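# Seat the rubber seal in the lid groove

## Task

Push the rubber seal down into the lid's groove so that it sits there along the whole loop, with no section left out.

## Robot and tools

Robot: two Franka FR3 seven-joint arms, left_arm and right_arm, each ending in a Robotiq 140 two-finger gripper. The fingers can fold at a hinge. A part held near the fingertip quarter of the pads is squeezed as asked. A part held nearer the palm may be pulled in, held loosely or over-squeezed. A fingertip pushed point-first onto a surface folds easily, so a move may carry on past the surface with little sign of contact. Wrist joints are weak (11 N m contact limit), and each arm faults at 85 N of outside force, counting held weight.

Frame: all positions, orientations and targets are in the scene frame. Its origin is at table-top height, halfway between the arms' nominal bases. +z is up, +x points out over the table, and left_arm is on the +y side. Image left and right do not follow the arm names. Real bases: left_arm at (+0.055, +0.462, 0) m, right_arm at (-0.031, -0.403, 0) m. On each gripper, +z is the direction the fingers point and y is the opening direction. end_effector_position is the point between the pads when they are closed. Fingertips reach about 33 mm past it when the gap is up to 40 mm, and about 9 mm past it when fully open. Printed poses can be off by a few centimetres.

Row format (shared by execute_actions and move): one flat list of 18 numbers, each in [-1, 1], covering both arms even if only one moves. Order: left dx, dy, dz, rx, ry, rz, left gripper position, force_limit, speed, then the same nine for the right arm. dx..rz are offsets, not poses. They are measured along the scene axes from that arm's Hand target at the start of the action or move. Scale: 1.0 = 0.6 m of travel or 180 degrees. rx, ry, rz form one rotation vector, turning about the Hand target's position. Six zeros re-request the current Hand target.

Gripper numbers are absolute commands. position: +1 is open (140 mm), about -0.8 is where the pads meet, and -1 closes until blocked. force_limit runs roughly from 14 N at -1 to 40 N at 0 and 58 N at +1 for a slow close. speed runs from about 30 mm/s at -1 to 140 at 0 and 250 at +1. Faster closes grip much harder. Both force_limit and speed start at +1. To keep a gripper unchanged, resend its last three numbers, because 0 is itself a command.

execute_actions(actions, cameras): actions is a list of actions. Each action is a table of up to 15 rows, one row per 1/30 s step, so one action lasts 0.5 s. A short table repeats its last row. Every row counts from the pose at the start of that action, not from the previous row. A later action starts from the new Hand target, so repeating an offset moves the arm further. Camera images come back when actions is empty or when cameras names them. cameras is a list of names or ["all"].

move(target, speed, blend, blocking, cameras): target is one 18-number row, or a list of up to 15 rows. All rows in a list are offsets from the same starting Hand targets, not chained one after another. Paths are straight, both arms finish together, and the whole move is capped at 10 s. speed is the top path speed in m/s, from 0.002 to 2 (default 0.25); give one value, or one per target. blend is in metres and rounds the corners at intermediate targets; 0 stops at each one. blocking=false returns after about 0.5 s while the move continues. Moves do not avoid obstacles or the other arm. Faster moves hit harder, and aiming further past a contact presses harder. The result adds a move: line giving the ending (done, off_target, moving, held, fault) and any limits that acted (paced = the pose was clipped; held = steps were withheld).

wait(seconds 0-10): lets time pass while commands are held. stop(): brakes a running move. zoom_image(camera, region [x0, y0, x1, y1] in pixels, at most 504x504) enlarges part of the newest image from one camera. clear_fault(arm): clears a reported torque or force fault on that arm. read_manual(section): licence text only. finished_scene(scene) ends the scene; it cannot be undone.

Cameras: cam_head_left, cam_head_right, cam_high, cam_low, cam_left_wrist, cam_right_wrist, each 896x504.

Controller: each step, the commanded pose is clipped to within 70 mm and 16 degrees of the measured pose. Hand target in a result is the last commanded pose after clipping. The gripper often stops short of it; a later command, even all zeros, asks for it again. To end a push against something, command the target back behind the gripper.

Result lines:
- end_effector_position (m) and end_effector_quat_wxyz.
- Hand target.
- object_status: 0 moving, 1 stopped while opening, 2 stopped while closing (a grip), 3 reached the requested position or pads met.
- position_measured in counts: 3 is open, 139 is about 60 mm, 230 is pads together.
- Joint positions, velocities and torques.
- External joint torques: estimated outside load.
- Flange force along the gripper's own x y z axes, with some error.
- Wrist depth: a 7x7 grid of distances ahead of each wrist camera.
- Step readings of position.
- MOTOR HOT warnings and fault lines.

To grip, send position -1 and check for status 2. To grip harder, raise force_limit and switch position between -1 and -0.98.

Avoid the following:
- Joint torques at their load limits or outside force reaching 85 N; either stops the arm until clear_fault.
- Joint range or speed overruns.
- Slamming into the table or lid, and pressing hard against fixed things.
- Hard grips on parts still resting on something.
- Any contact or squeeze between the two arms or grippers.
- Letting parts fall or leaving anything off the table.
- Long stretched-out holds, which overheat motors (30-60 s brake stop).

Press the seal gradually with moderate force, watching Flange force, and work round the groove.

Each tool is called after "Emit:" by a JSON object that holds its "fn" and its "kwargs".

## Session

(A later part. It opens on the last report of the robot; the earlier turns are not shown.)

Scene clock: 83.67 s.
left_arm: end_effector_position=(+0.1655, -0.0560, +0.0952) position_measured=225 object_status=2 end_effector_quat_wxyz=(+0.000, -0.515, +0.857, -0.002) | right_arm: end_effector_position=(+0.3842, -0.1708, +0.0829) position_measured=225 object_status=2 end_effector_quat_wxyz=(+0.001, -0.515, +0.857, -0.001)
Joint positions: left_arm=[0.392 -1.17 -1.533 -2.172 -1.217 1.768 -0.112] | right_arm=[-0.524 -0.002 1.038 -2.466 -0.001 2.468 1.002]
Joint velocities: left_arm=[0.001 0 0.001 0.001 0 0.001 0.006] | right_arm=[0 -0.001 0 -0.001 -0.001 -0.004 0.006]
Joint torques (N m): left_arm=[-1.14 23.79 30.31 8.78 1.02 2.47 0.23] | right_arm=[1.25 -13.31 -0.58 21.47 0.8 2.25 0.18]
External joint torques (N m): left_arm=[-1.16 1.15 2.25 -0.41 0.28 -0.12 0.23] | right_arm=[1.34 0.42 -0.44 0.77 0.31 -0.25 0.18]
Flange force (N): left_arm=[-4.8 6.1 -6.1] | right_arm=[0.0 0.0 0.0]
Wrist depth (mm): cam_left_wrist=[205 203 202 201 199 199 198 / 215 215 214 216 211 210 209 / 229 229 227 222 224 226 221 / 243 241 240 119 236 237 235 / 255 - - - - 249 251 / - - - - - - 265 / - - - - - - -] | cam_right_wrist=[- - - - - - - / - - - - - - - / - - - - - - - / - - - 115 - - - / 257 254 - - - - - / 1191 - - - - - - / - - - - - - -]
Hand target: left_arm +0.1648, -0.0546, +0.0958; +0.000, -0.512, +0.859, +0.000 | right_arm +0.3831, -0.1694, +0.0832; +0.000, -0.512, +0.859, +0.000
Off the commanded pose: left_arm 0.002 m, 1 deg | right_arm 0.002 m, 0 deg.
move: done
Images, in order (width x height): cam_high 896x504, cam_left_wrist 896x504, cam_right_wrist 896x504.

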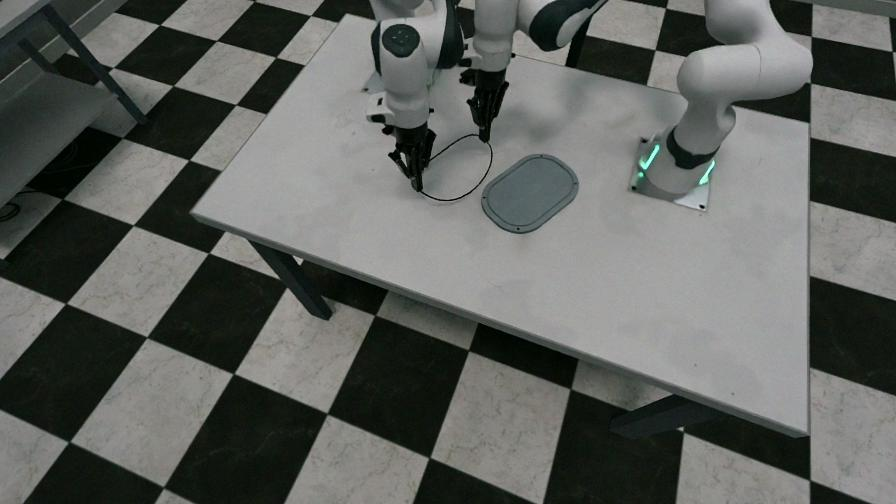

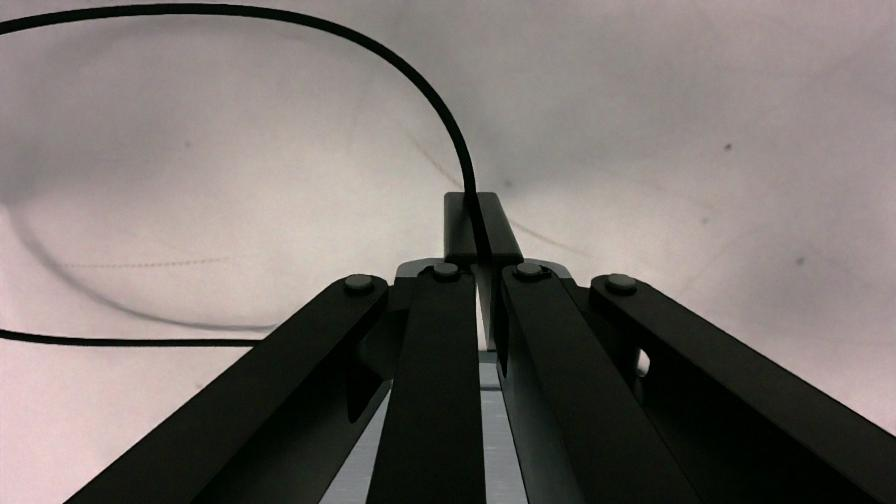

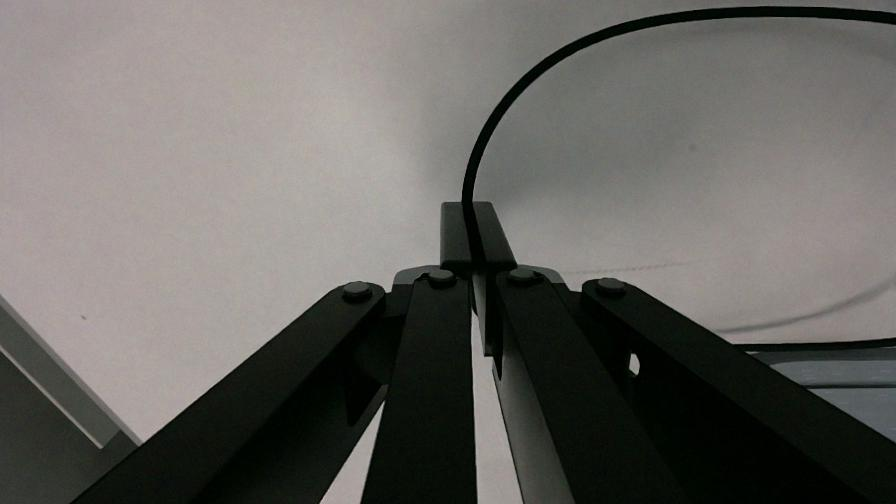

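Emit:
{"fn": "move", "kwargs": {"target": [[-0.0487, 0.3683, 0, 0, 0, 0, -1, -0.8, -1, -0.0528, 0.365, 0, 0, 0, 0, -1, -0.8, -1]], "speed": 0.1, "cameras": ["cam_high","cam_head_left","cam_left_wrist","cam_right_wrist"]}}

Scene clock: 87.97 s.
left_arm: end_effector_position=(+0.1358, +0.1648, +0.0959) position_measured=225 object_status=2 end_effector_quat_wxyz=(+0.000, -0.514, +0.858, -0.002) | right_arm: end_effector_position=(+0.3514, +0.0501, +0.0833) position_measured=225 object_status=2 end_effector_quat_wxyz=(+0.001, -0.516, +0.857, +0.000)
Joint positions: left_arm=[-0.22 -1.282 -1.211 -2.865 -1.152 1.756 0.013] | right_arm=[0.134 0.411 0.777 -2.032 -0.385 2.299 1.616]
Joint velocities: left_arm=[within noise] | right_arm=[0.001 0 -0.001 -0.001 -0.001 -0.001 0.007]
Joint torques (N m): left_arm=[-1.15 9.87 18.92 10.32 1.03 2.64 0.17] | right_arm=[1.43 -31.35 7.93 21.8 0.48 2.23 0.31]
External joint torques (N m): left_arm=[-1.1 -0.45 1.68 -0.34 0.31 0.06 0.17] | right_arm=[1.38 1.26 -1.57 0.62 -0.14 -0.26 0.31]
Flange force (N): left_arm=[-4.5 7.4 -6.7] | right_arm=[-11.9 -0.3 5.5]
Wrist depth (mm): cam_left_wrist=[202 198 198 205 203 204 204 / - 212 209 210 218 218 215 / 225 224 222 221 230 229 227 / - 232 234 115 241 242 241 / - 251 - - - - - / - - - - - - 267 / - - - - - - -] | cam_right_wrist=[- - - 196 186 191 185 / - - - 197 - - - / - - 226 - - - - / - 238 - 116 - - - / - - - - - - - / - - - - - - - / - - - - - - -]
Hand target: left_arm +0.1356, +0.1664, +0.0958; +0.000, -0.512, +0.859, +0.000 | right_arm +0.3514, +0.0496, +0.0832; +0.000, -0.512, +0.859, +0.000
Off the commanded pose: left_arm 0.002 m, 0 deg | right_arm 0.001 m, 1 deg.
move: done
Images, in order (width x height): cam_head_left 896x504, cam_high 896x504, cam_left_wrist 896x504, cam_right_wrist 896x504.

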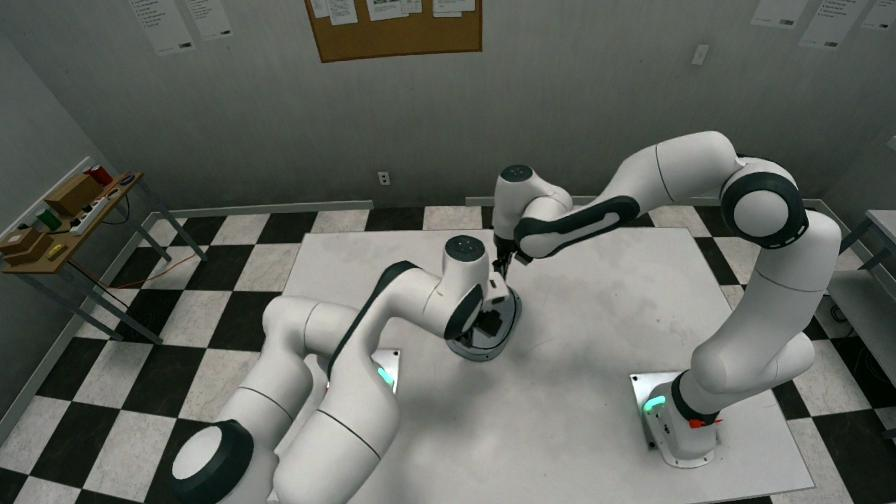

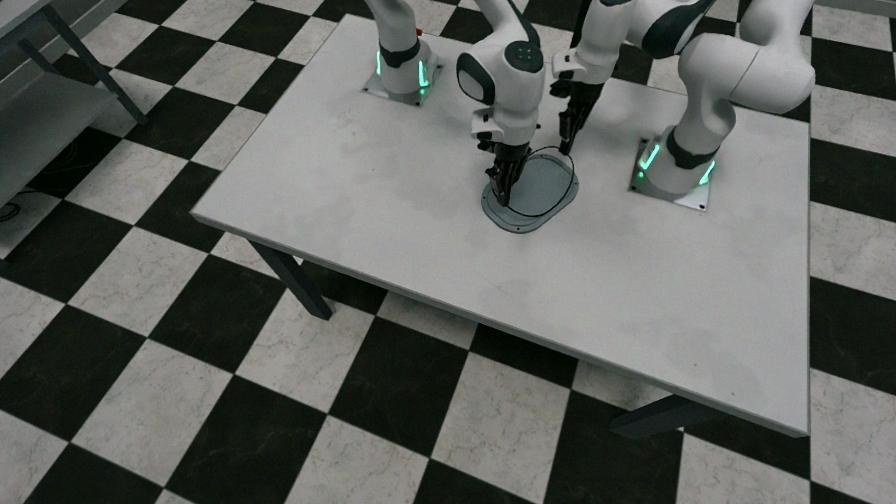

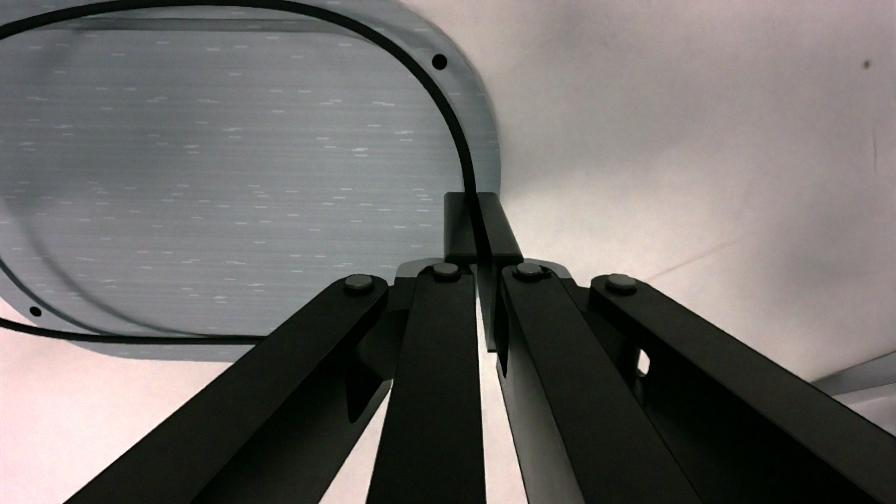

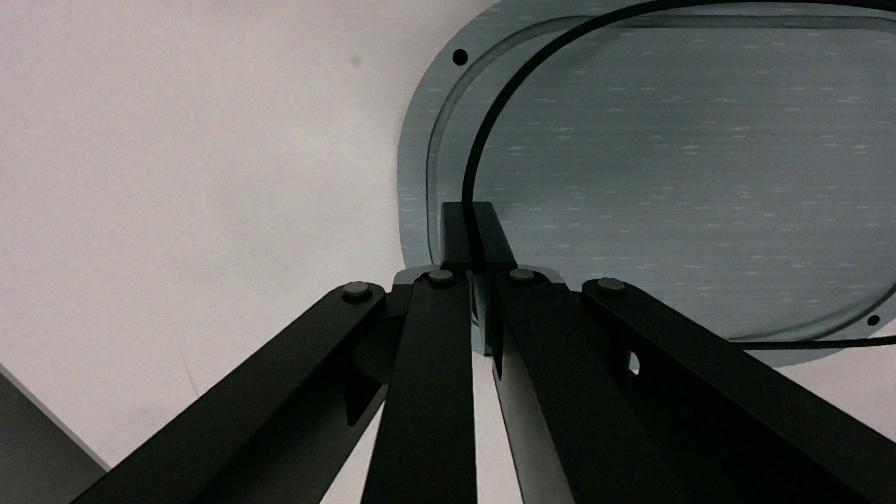

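Emit:
{"fn": "zoom_image", "kwargs": {"camera": "cam_left_wrist", "region": [340, 0, 560, 290]}}

Emit:
{"fn": "zoom_image", "kwargs": {"camera": "cam_right_wrist", "region": [380, 0, 600, 290]}}

Scaled by 1.738 from the camera's 896x504 image, which has a finer 1280x720 frame.

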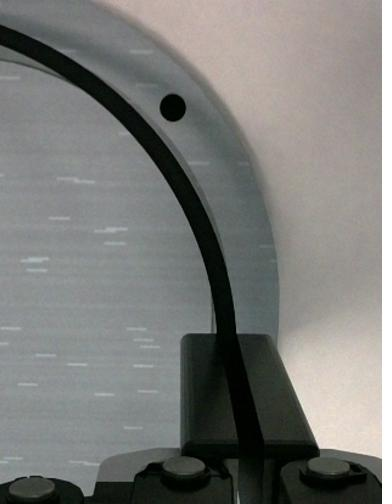

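Scaled by 1.738 from the camera's 896x504 image, which has a finer 1280x720 frame.

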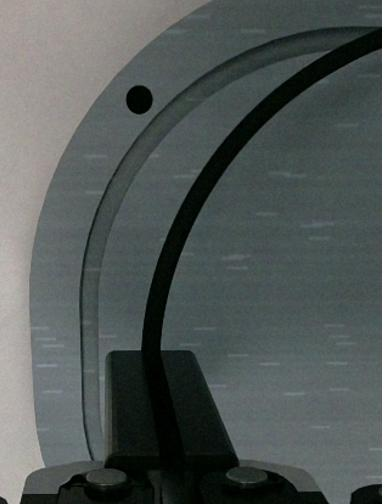

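Emit:
{"fn": "zoom_image", "kwargs": {"camera": "cam_high", "region": [460, 120, 610, 250]}}

Emit:
{"fn": "zoom_image", "kwargs": {"camera": "cam_head_left", "region": [420, 230, 560, 380]}}

Scaled by 3.360 from the camera's 896x504 image, which has a finer 1280x720 frame.

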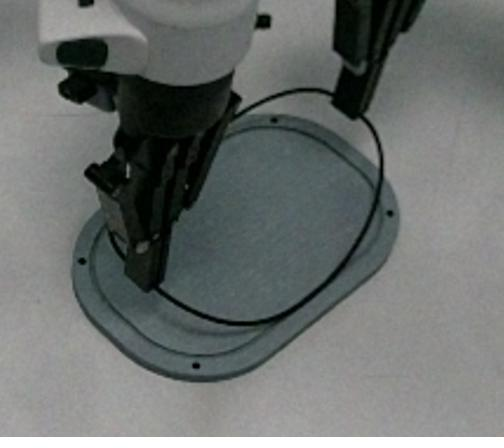

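Scaled by 3.360 from the camera's 896x504 image, which has a finer 1280x720 frame.

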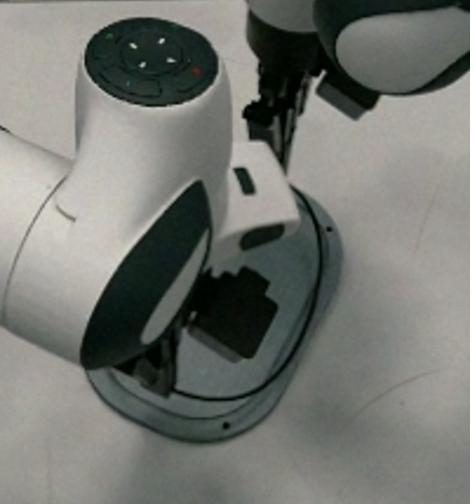

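Emit:
{"fn": "move", "kwargs": {"target": [[-0.0018, 0.001, 0, 0, 0, 0, -1, -0.8, -1, 0.0173, -0.0195, 0, 0, 0, 0, -1, -0.8, -1], [-0.0018, 0.001, -0.05, 0, 0, 0, -1, -0.8, -1, 0.0173, -0.0195, -0.05, 0, 0, 0, -1, -0.8, -1]], "speed": 0.06, "cameras": ["cam_high","cam_left_wrist","cam_right_wrist"]}}

Scene clock: 101.43 s.
left_arm: end_effector_position=(+0.1335, +0.1674, +0.0663) position_measured=225 object_status=2 end_effector_quat_wxyz=(+0.000, -0.514, +0.858, +0.001) | right_arm: end_effector_position=(+0.3611, +0.0379, +0.0537) position_measured=225 object_status=2 end_effector_quat_wxyz=(-0.001, -0.514, +0.858, +0.001)
Joint positions: left_arm=[-0.215 -1.264 -1.315 -2.887 -1.245 1.803 0.027] | right_arm=[0.137 0.46 0.737 -2.048 -0.43 2.35 1.622]
Joint velocities: left_arm=[-0.001 0 -0.001 0.002 -0.002 0.002 0.006] | right_arm=[0.002 -0.001 -0.002 -0.001 0 0.005 0.003]
Joint torques (N m): left_arm=[-0.19 10.29 18.2 8.62 0.45 2.89 0.26] | right_arm=[1.58 -32.77 8.69 20.27 0.18 2.69 0.23]
External joint torques (N m): left_arm=[-0.19 -0.19 0.93 -0.04 -0.28 0.32 0.26] | right_arm=[1.72 1.07 -1.24 0.12 -0.4 0.24 0.23]
Flange force (N): left_arm=[-1.7 1.1 -2.0] | right_arm=[-8.4 0.9 6.9]
Wrist depth (mm): cam_left_wrist=[174 173 172 173 180 178 179 / 184 181 180 182 189 189 187 / 193 194 191 188 202 199 198 / 206 203 203 119 211 213 210 / - - - - - - 224 / 233 - - - - - 236 / - - - - - - -] | cam_right_wrist=[- - - - 164 160 160 / - - - - 172 173 - / - - - 178 - 186 182 / - 208 - 115 - - - / - - - - - - - / - - - - - - - / - - - - - - -]
Hand target: left_arm +0.1345, +0.1670, +0.0658; +0.000, -0.512, +0.859, +0.000 | right_arm +0.3618, +0.0379, +0.0532; +0.000, -0.512, +0.859, +0.000
Off the commanded pose: left_arm 0.001 m, 0 deg | right_arm 0.001 m, 0 deg.
move: done
Images, in order (width x height): cam_high 896x504, cam_left_wrist 896x504, cam_right_wrist 896x504.

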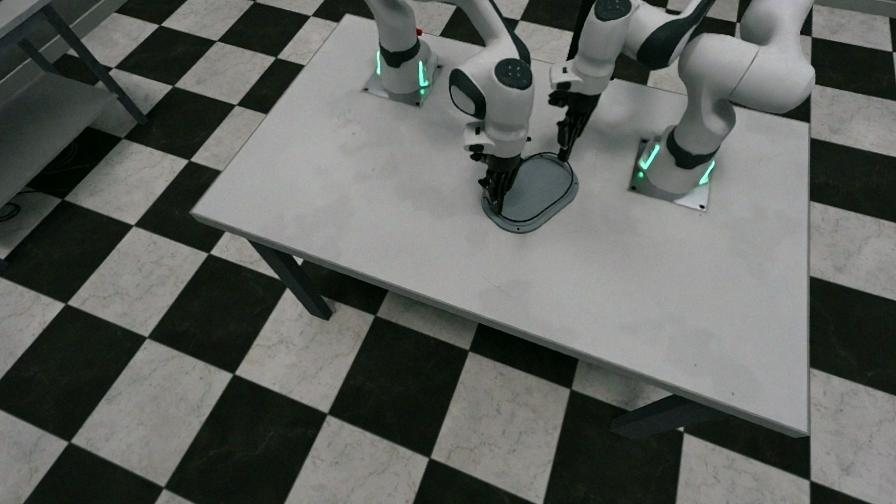

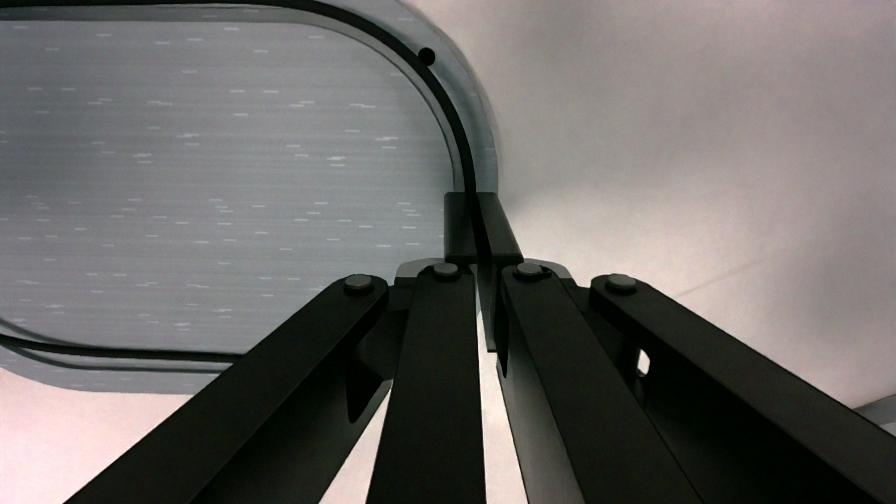

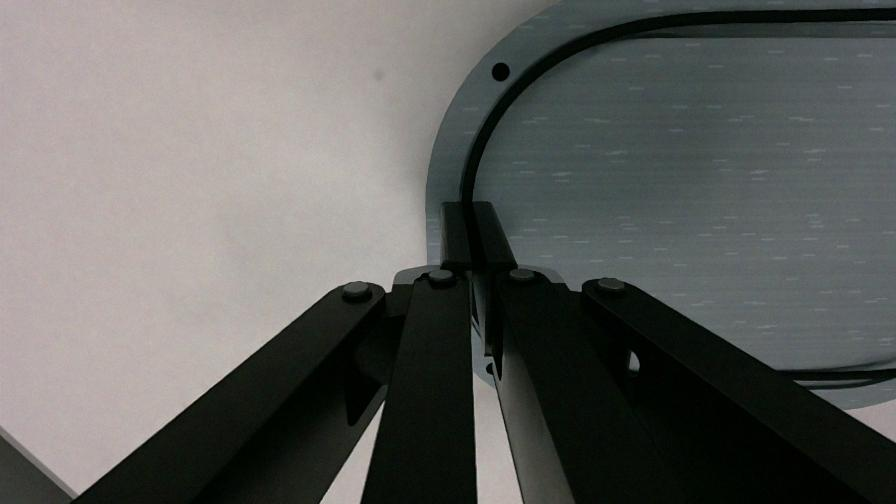

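Emit:
{"fn": "zoom_image", "kwargs": {"camera": "cam_left_wrist", "region": [380, 0, 540, 280]}}

Emit:
{"fn": "zoom_image", "kwargs": {"camera": "cam_right_wrist", "region": [400, 0, 600, 290]}}

Emit:
{"fn": "zoom_image", "kwargs": {"camera": "cam_high", "region": [460, 120, 610, 250]}}

Scaled by 1.800 from the camera's 896x504 image, which has a finer 1280x720 frame.

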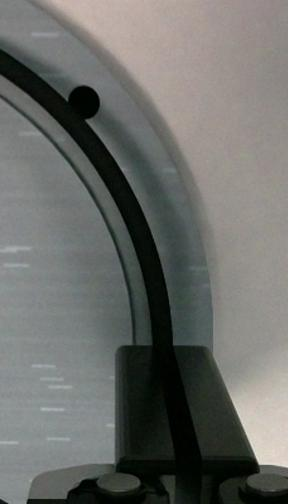

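Scaled by 1.738 from the camera's 896x504 image, which has a finer 1280x720 frame.

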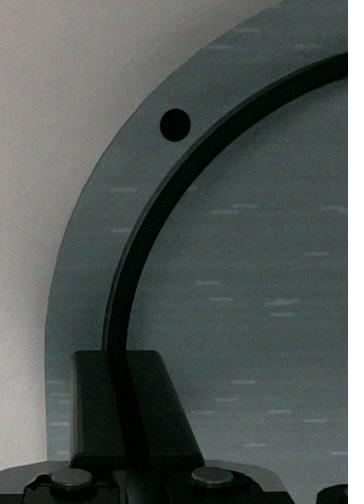

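Scaled by 3.360 from the camera's 896x504 image, which has a finer 1280x720 frame.

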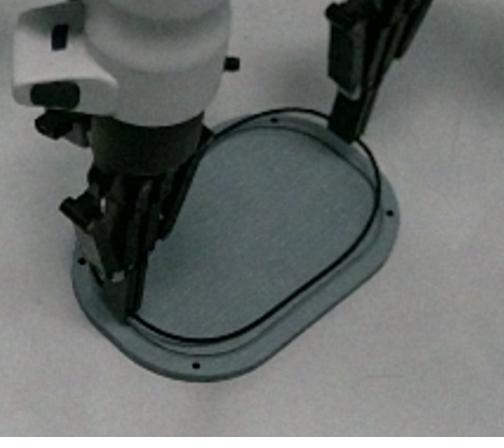

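Emit:
{"fn": "move", "kwargs": {"target": [[0.0055, -0.0002, -0.025, 0, 0, 0, -1, -0.8, -1, 0.0017, 0.002, -0.0133, 0, 0, 0, -1, -0.8, -1]], "speed": 0.04, "cameras": ["cam_high","cam_left_wrist","cam_right_wrist"]}}

Emit:
{"fn": "zoom_image", "kwargs": {"camera": "cam_left_wrist", "region": [380, 0, 540, 280]}}

Emit:
{"fn": "zoom_image", "kwargs": {"camera": "cam_right_wrist", "region": [400, 0, 600, 290]}}

Scene clock: 106.20 s.
left_arm: end_effector_position=(+0.1369, +0.1671, +0.0513) position_measured=225 object_status=2 end_effector_quat_wxyz=(+0.000, -0.514, +0.858, +0.001) | right_arm: end_effector_position=(+0.3617, +0.0387, +0.0455) position_measured=225 object_status=2 end_effector_quat_wxyz=(-0.001, -0.514, +0.858, +0.000)
Joint positions: left_arm=[-0.189 -1.251 -1.374 -2.889 -1.298 1.83 0.05] | right_arm=[0.156 0.475 0.717 -2.045 -0.44 2.363 1.629]
Joint velocities: left_arm=[0 0 -0.002 0 0 0.001 0.004] | right_arm=[within noise]
Joint torques (N m): left_arm=[-0.24 10.6 18.31 7.48 0.29 2.86 0.21] | right_arm=[1.45 -33.23 8.72 20.67 0.2 2.74 0.18]
External joint torques (N m): left_arm=[-0.23 -0.09 0.87 -0.1 -0.43 0.29 0.21] | right_arm=[1.4 1.24 -1.44 0.78 -0.39 0.29 0.18]
Flange force (N): left_arm=[-1.6 1.4 -1.4] | right_arm=[-10.4 -0.2 7.1]
Wrist depth (mm): cam_left_wrist=[160 156 157 163 166 165 163 / 170 170 167 165 176 174 173 / 175 176 176 172 188 184 183 / - 185 185 119 195 196 195 / 201 - - - - 205 207 / 218 - - - - - 219 / - - - - - - -] | cam_right_wrist=[- - - - 155 158 157 / - - 175 - 163 - 163 / - - - - - - - / - - - 127 181 - - / - - - - - - 192 / - - - - - - - / - - - - - - -]
Hand target: left_arm +0.1378, +0.1669, +0.0508; +0.000, -0.512, +0.859, +0.000 | right_arm +0.3628, +0.0391, +0.0452; +0.000, -0.512, +0.859, +0.000
Off the commanded pose: left_arm 0.001 m, 0 deg | right_arm 0.001 m, 0 deg.
move: done
Images, in order (width x height): cam_high 896x504, cam_left_wrist 896x504, cam_right_wrist 896x504.

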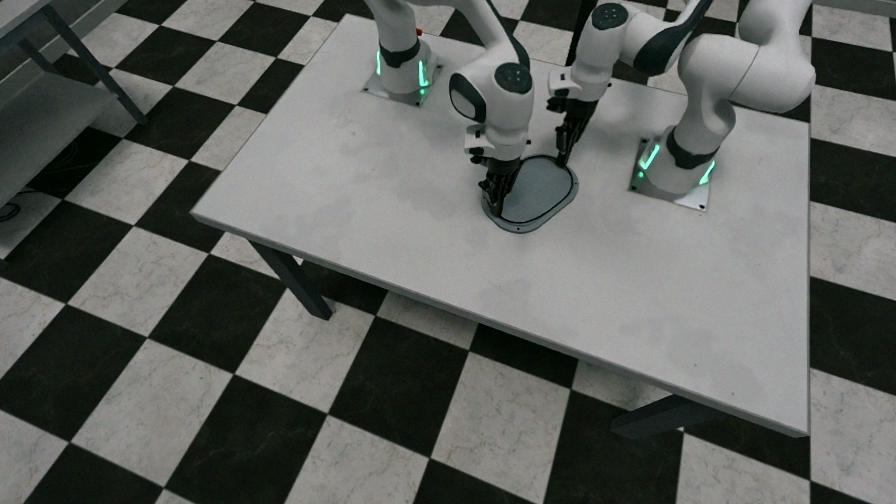

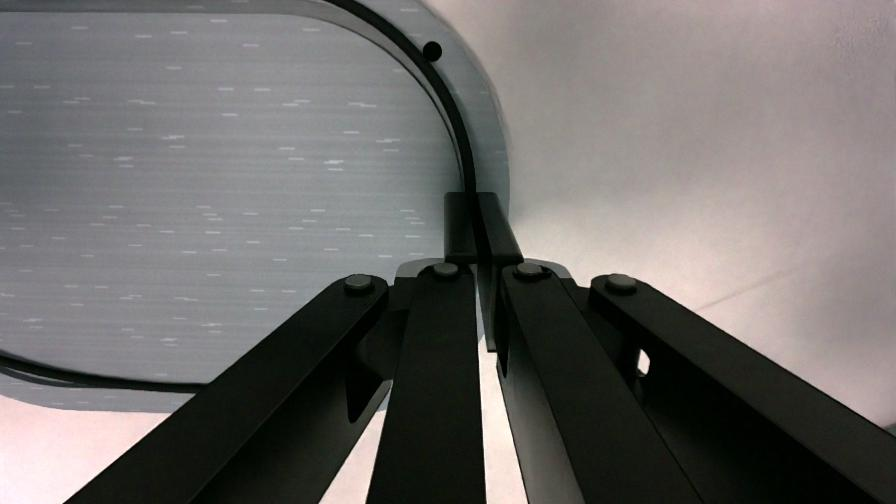

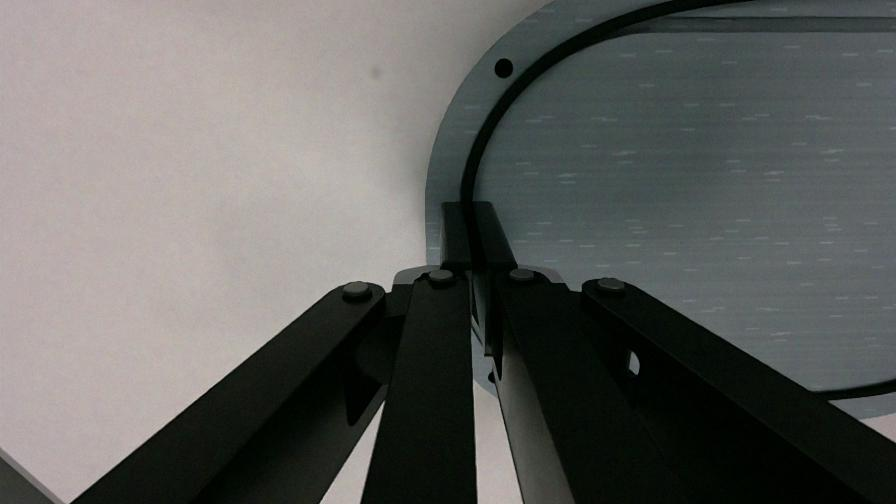

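Scaled by 1.800 from the camera's 896x504 image, which has a finer 1280x720 frame.

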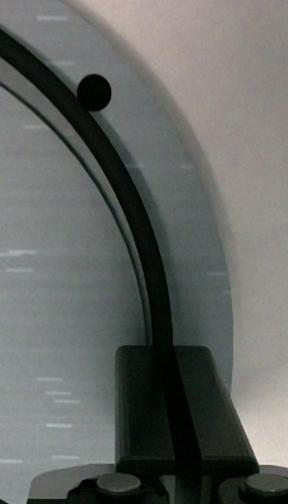

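Scaled by 1.738 from the camera's 896x504 image, which has a finer 1280x720 frame.

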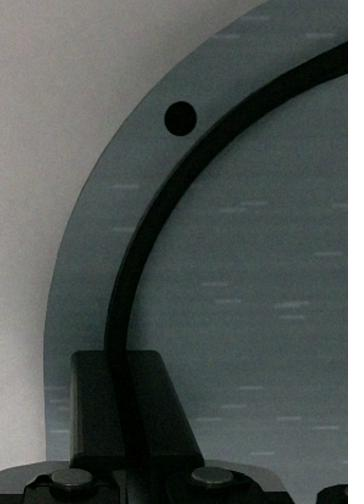

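Emit:
{"fn": "move", "kwargs": {"target": [[0.0018, -0.00095, -0.0085, 0, 0, 0, -1, -0.8, -1, 0.0011, -0.0006, -0.0042, 0, 0, 0, -1, -0.8, -1]], "speed": 0.03, "cameras": ["cam_left_wrist","cam_right_wrist"]}}

Emit:
{"fn": "zoom_image", "kwargs": {"camera": "cam_left_wrist", "region": [380, 0, 540, 280]}}

Emit:
{"fn": "zoom_image", "kwargs": {"camera": "cam_right_wrist", "region": [400, 0, 600, 290]}}

Scene clock: 109.67 s.
left_arm: end_effector_position=(+0.1383, +0.1674, +0.0459) position_measured=225 object_status=2 end_effector_quat_wxyz=(+0.001, -0.514, +0.858, +0.001) | right_arm: end_effector_position=(+0.3625, +0.0384, +0.0432) position_measured=225 object_status=2 end_effector_quat_wxyz=(-0.001, -0.513, +0.858, +0.000)
Joint positions: left_arm=[-0.178 -1.25 -1.396 -2.889 -1.318 1.837 0.058] | right_arm=[0.163 0.478 0.708 -2.045 -0.441 2.368 1.63]
Joint velocities: left_arm=[0.002 -0.001 -0.002 0 -0.004 0.001 0.005] | right_arm=[0 0 -0.001 -0.001 0 0.003 -0.001]
Joint torques (N m): left_arm=[-0.12 10.66 18.52 7.13 0.38 2.9 0.13] | right_arm=[1.4 -33.23 8.81 20.6 0.23 2.66 0.14]
External joint torques (N m): left_arm=[-0.02 -0.15 1.05 -0.09 -0.33 0.34 0.13] | right_arm=[1.59 1.58 -1.15 0.64 -0.35 0.2 0.14]
Flange force (N): left_arm=[-1.5 0.7 -2.3] | right_arm=[-10.8 0.0 7.3]
Wrist depth (mm): cam_left_wrist=[- 153 152 158 160 160 159 / 164 163 161 160 171 169 166 / 172 171 170 164 180 179 180 / 183 179 180 115 188 189 189 / 196 194 - - - 200 203 / 207 - - - - - - / - - - - - - -] | cam_right_wrist=[- - - - 153 155 155 / - - - - 160 - - / - - - 169 174 173 172 / - - - 116 181 - 184 / - - - - - - - / - - - - - - - / - - - - - - -]
Hand target: left_arm +0.1389, +0.1663, +0.0457; +0.000, -0.512, +0.859, +0.000 | right_arm +0.3635, +0.0387, +0.0427; +0.000, -0.512, +0.859, +0.000
Off the commanded pose: left_arm 0.001 m, 0 deg | right_arm 0.001 m, 0 deg.
move: done
Images, in order (width x height): cam_left_wrist 896x504, cam_right_wrist 896x504.

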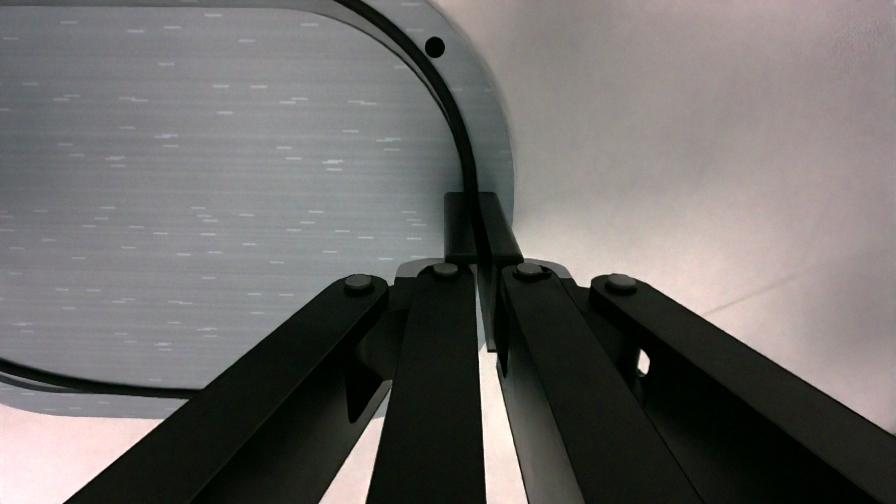

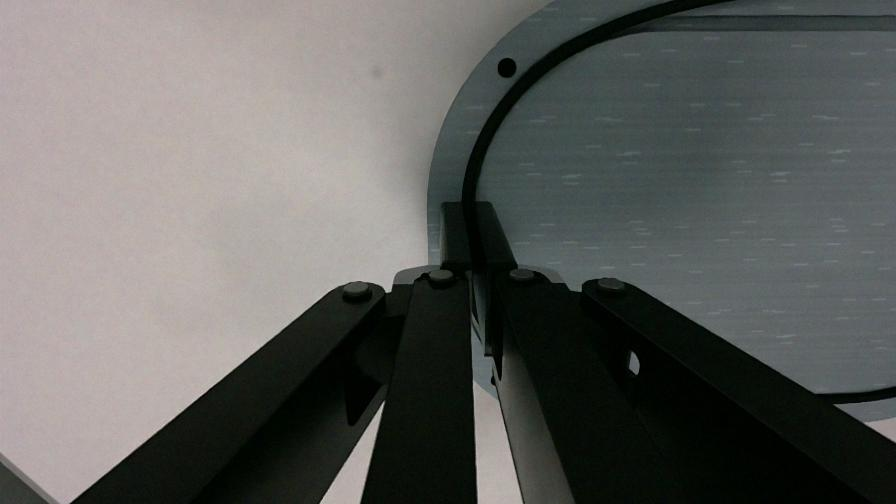

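Scaled by 1.800 from the camera's 896x504 image, which has a finer 1280x720 frame.

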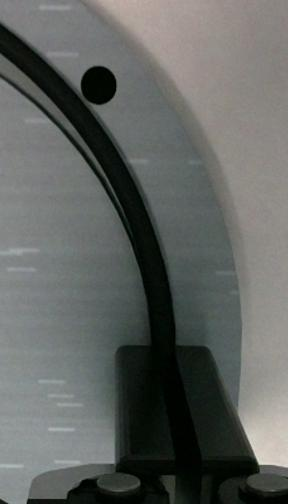

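Scaled by 1.738 from the camera's 896x504 image, which has a finer 1280x720 frame.

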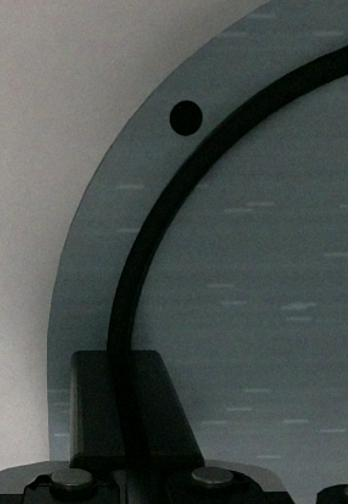

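Emit:
{"fn": "execute_actions", "kwargs": {"actions": [[[0,0,-0.0025,0,0,0,-1,-0.8,-1,0,0,-0.0025,0,0,0,-1,-0.8,-1]],[[0,0,-0.0017,0,0,0,-1,-0.8,-1,0,0,-0.0017,0,0,0,-1,-0.8,-1]]], "cameras": ["cam_left_wrist","cam_right_wrist"]}}

Emit:
{"fn": "zoom_image", "kwargs": {"camera": "cam_left_wrist", "region": [380, 0, 540, 280]}}

Emit:
{"fn": "zoom_image", "kwargs": {"camera": "cam_right_wrist", "region": [400, 0, 600, 290]}}

Scene clock: 112.70 s.
left_arm: end_effector_position=(+0.1382, +0.1673, +0.0437) position_measured=225 object_status=2 end_effector_quat_wxyz=(+0.000, -0.514, +0.858, +0.001) | right_arm: end_effector_position=(+0.3629, +0.0386, +0.0408) position_measured=225 object_status=2 end_effector_quat_wxyz=(+0.000, -0.513, +0.858, +0.000)
Joint positions: left_arm=[-0.175 -1.25 -1.405 -2.889 -1.327 1.839 0.063] | right_arm=[0.171 0.481 0.698 -2.044 -0.441 2.373 1.63]
Joint torques (N m): left_arm=[-0.04 10.55 17.6 7.01 0.05 2.95 0.25] | right_arm=[1.42 -33.61 8.51 20.12 0.43 2.7 0.13]
External joint torques (N m): left_arm=[-0.06 -0.32 0.09 0.09 -0.67 0.39 0.25] | right_arm=[1.48 1.38 -1.48 0.3 -0.14 0.25 0.13]
External joint torques at the end of the 1st action: left_arm=[-0.21 -0.54 0.87 0.01 -0.27 0.31 0.31] | right_arm=[1.66 1.41 -1.53 0.34 -0.21 0.22 0.11]
Flange force (N): left_arm=[-0.3 -0.3 2.6] | right_arm=[-8.7 0.2 7.0]
Flange force at the end of the 1st action (N): left_arm=[-1.6 1.3 -2.3] | right_arm=[-9.5 0.2 7.4]
Wrist depth (mm): cam_left_wrist=[151 151 152 152 159 158 157 / 160 159 159 158 168 167 166 / 168 167 168 165 179 178 176 / 183 182 176 119 187 187 185 / 193 190 - - - 197 198 / 204 - - - - - - / - - - - - - -] | cam_right_wrist=[- - - - 152 - 153 / - - - - - 160 161 / - - - 168 171 171 - / - - - 115 182 - - / - 204 - - - 192 189 / 217 - - - - - - / - - - - - - -]
Hand target: left_arm +0.1389, +0.1663, +0.0432; +0.000, -0.512, +0.859, +0.000 | right_arm +0.3635, +0.0387, +0.0402; +0.000, -0.512, +0.859, +0.000
Off the commanded pose: left_arm 0.001 m, 0 deg | right_arm 0.001 m, 0 deg.
Step readings (end_effector_position of left_arm | right_arm; steps 1 to 15: 1st action; 16 to 30: 2nd action):
0: (+0.1383, +0.1673, +0.0459) | (+0.3625, +0.0384, +0.0432)
1: (+0.1383, +0.1673, +0.0458) | (+0.3626, +0.0385, +0.0432)
2: (+0.1384, +0.1674, +0.0454) | (+0.3626, +0.0385, +0.0429)
4: (+0.1383, +0.1675, +0.0449) | (+0.3625, +0.0385, +0.0423)
8: (+0.1383, +0.1674, +0.0445) | (+0.3626, +0.0384, +0.0419)
15: (+0.1382, +0.1673, +0.0444) | (+0.3627, +0.0385, +0.0417)
16: (+0.1382, +0.1673, +0.0443) | (+0.3627, +0.0385, +0.0417)
17: (+0.1382, +0.1673, +0.0440) | (+0.3627, +0.0385, +0.0416)
19: (+0.1382, +0.1674, +0.0437) | (+0.3627, +0.0385, +0.0412)
23: (+0.1382, +0.1673, +0.0437) | (+0.3628, +0.0385, +0.0410)
30: (+0.1382, +0.1673, +0.0437) | (+0.3629, +0.0386, +0.0408)
Images, in order (width x height): cam_left_wrist 896x504, cam_right_wrist 896x504.

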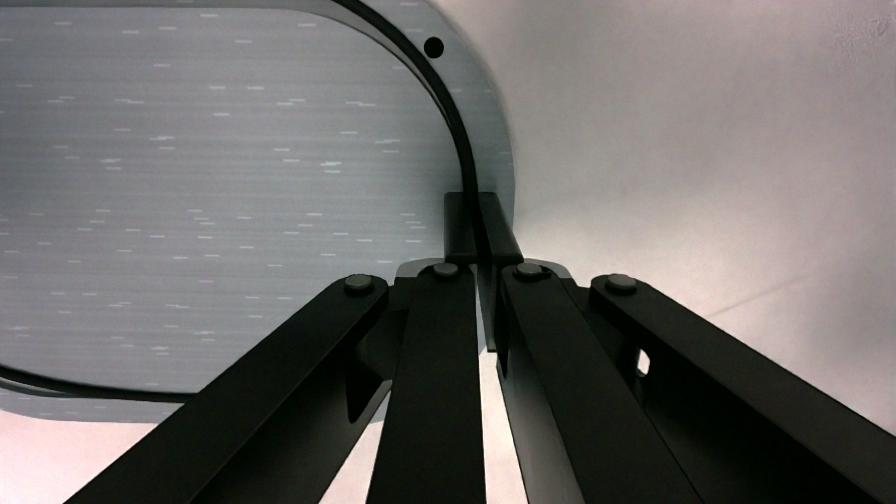

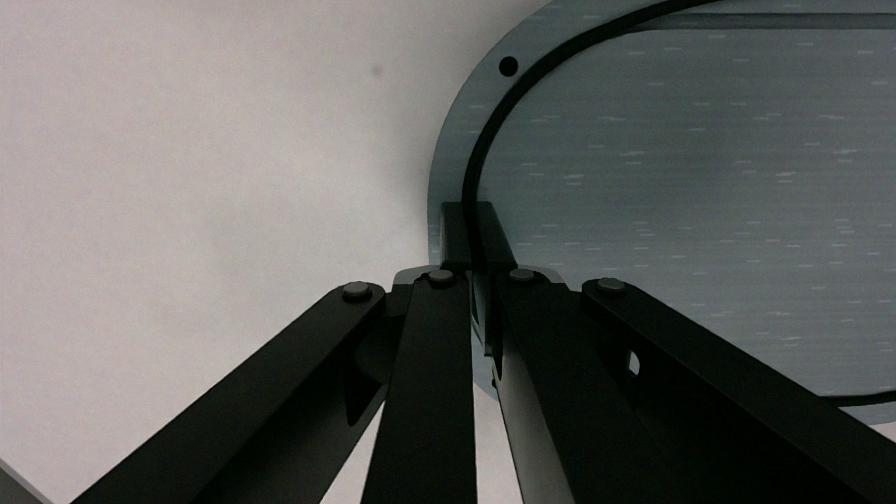

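Scaled by 1.800 from the camera's 896x504 image, which has a finer 1280x720 frame.

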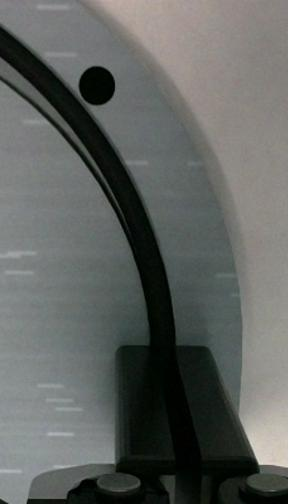

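Scaled by 1.738 from the camera's 896x504 image, which has a finer 1280x720 frame.

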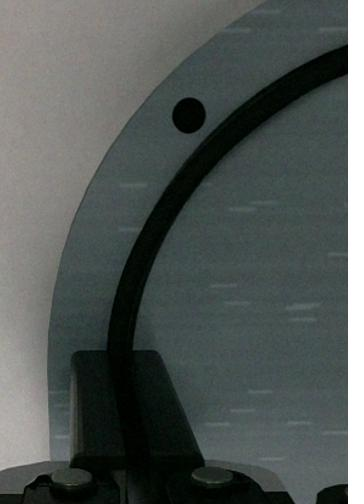

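Emit:
{"fn": "zoom_image", "kwargs": {"camera": "cam_right_wrist", "region": [440, 80, 540, 220]}}

Emit:
{"fn": "zoom_image", "kwargs": {"camera": "cam_left_wrist", "region": [410, 70, 510, 210]}}

Scaled by 3.600 from the camera's 896x504 image, which has a finer 1280x720 frame.

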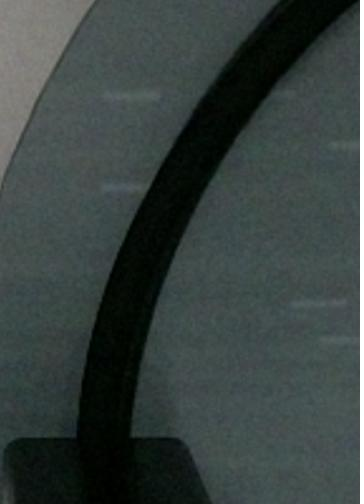

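Scaled by 3.600 from the camera's 896x504 image, which has a finer 1280x720 frame.

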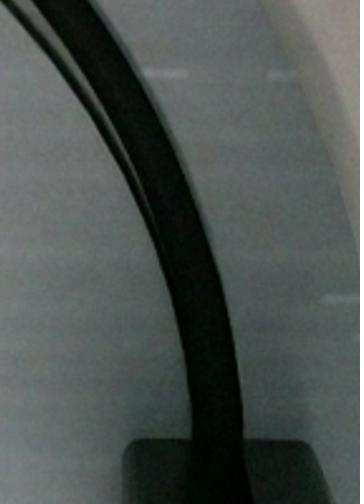

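Emit:
{"fn": "execute_actions", "kwargs": {"actions": [[[0,0,-0.0012,0,0,0,-1,-0.8,-1,0,0,-0.002,0,0,0,-1,-0.8,-1]],[[0,0,-0.0012,0,0,0,-1,-0.8,-1,0,0,-0.002,0,0,0,-1,-0.8,-1]]], "cameras": ["cam_left_wrist","cam_right_wrist"]}}

Emit:
{"fn": "zoom_image", "kwargs": {"camera": "cam_left_wrist", "region": [410, 70, 510, 210]}}

Emit:
{"fn": "zoom_image", "kwargs": {"camera": "cam_right_wrist", "region": [440, 80, 540, 220]}}

Scene clock: 117.87 s.
left_arm: end_effector_position=(+0.1383, +0.1673, +0.0436) position_measured=225 object_status=2 end_effector_quat_wxyz=(+0.000, -0.513, +0.859, +0.001) | right_arm: end_effector_position=(+0.3631, +0.0387, +0.0386) position_measured=225 object_status=2 end_effector_quat_wxyz=(+0.000, -0.513, +0.858, +0.000)
Joint positions: left_arm=[-0.175 -1.25 -1.405 -2.889 -1.328 1.839 0.065] | right_arm=[0.178 0.483 0.69 -2.044 -0.442 2.379 1.63]
Joint torques (N m): left_arm=[0.51 11.54 14.35 6.71 -0.98 3.25 0.16] | right_arm=[1.41 -33.84 8.49 19.96 0.43 2.72 0.15]
External joint torques (N m): left_arm=[0.54 0.66 -3.17 -0.22 -1.7 0.69 0.16] | right_arm=[1.27 1.48 -1.68 0.09 -0.14 0.24 0.15]
External joint torques at the end of the 1st action: left_arm=[0.22 0.18 -1.55 -0.12 -1.2 0.53 0.09] | right_arm=[1.96 1.5 -1.4 0.17 -0.14 0.2 0.15]
Flange force (N): left_arm=[3.2 -6.0 20.8] | right_arm=[-7.8 0.1 7.3]
Flange force at the end of the 1st action (N): left_arm=[1.5 -2.7 11.7] | right_arm=[-9.4 0.8 7.6]
Wrist depth (mm): cam_left_wrist=[151 150 150 156 - 158 157 / 161 159 158 158 169 167 166 / 168 169 168 163 177 178 173 / 182 178 176 119 185 187 187 / 193 189 - - - 197 198 / 203 - - - - - 209 / - - - - - - -] | cam_right_wrist=[- - - - 151 151 151 / - - - - 158 - 158 / - - - 166 - 168 - / - - - 115 175 - - / - - - - - - - / - - - - - - - / - - - - - - -]
Hand target: left_arm +0.1389, +0.1663, +0.0417; +0.000, -0.512, +0.859, +0.000 | right_arm +0.3635, +0.0387, +0.0378; +0.000, -0.512, +0.859, +0.000
Off the commanded pose: left_arm 0.002 m, 0 deg | right_arm 0.001 m, 0 deg.
Step readings (end_effector_position of left_arm | right_arm; steps 1 to 15: 1st action; 16 to 30: 2nd action):
0: (+0.1382, +0.1673, +0.0437) | (+0.3629, +0.0386, +0.0408)
1: (+0.1382, +0.1673, +0.0436) | (+0.3629, +0.0386, +0.0408)
2: (+0.1382, +0.1673, +0.0436) | (+0.3629, +0.0386, +0.0406)
4: (+0.1382, +0.1673, +0.0436) | (+0.3628, +0.0386, +0.0402)
8: (+0.1382, +0.1673, +0.0436) | (+0.3629, +0.0386, +0.0399)
15: (+0.1382, +0.1673, +0.0436) | (+0.3630, +0.0386, +0.0397)
16: (+0.1382, +0.1673, +0.0436) | (+0.3630, +0.0387, +0.0397)
17: (+0.1383, +0.1673, +0.0436) | (+0.3630, +0.0387, +0.0395)
19: (+0.1383, +0.1673, +0.0436) | (+0.3629, +0.0387, +0.0391)
23: (+0.1383, +0.1673, +0.0436) | (+0.3630, +0.0386, +0.0388)
30: (+0.1383, +0.1673, +0.0436) | (+0.3631, +0.0387, +0.0386)
Images, in order (width x height): cam_left_wrist 896x504, cam_right_wrist 896x504.

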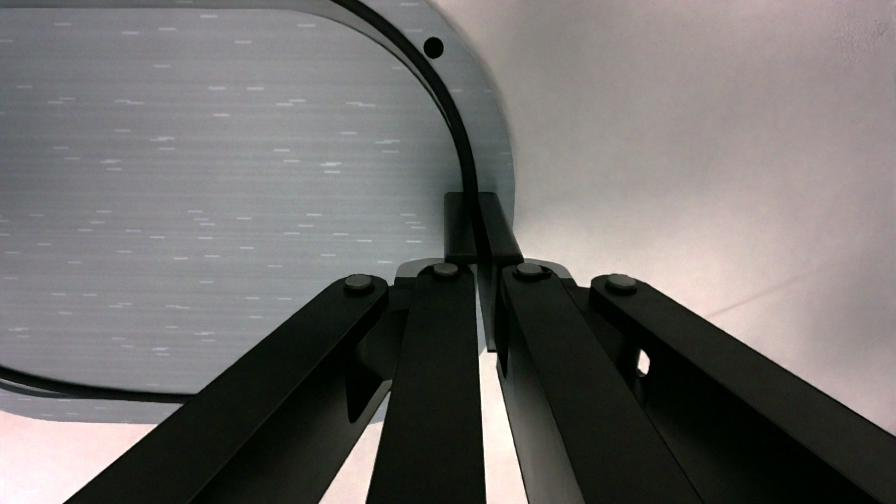

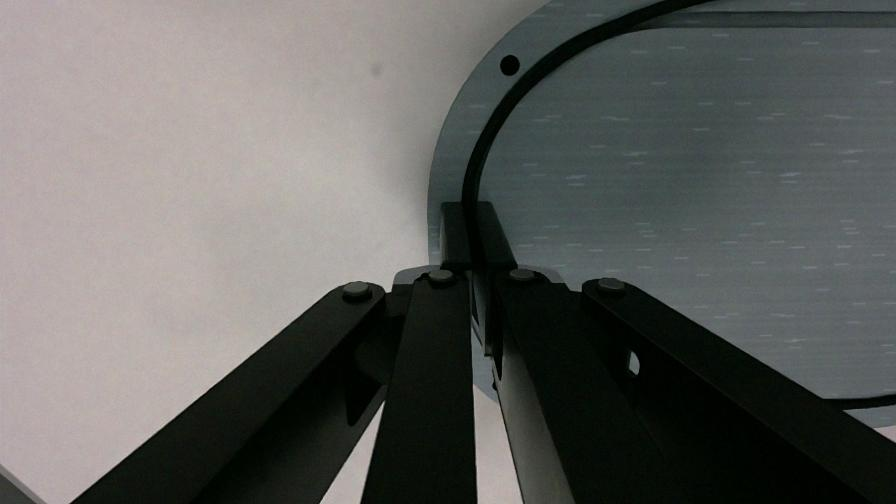

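Scaled by 3.600 from the camera's 896x504 image, which has a finer 1280x720 frame.

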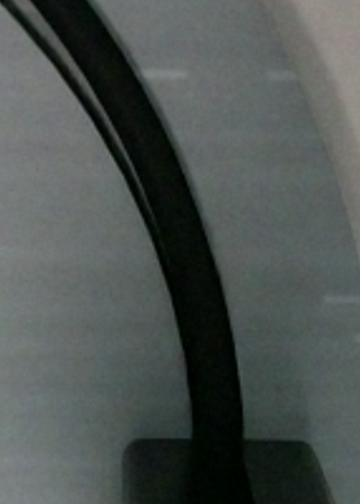

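Scaled by 3.600 from the camera's 896x504 image, which has a finer 1280x720 frame.

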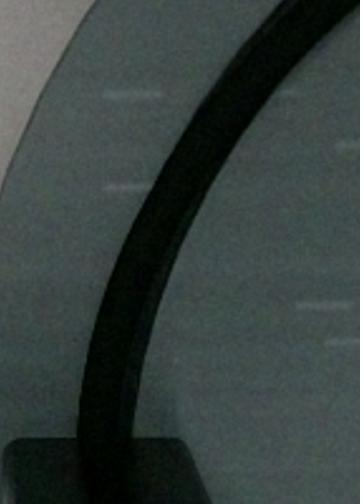

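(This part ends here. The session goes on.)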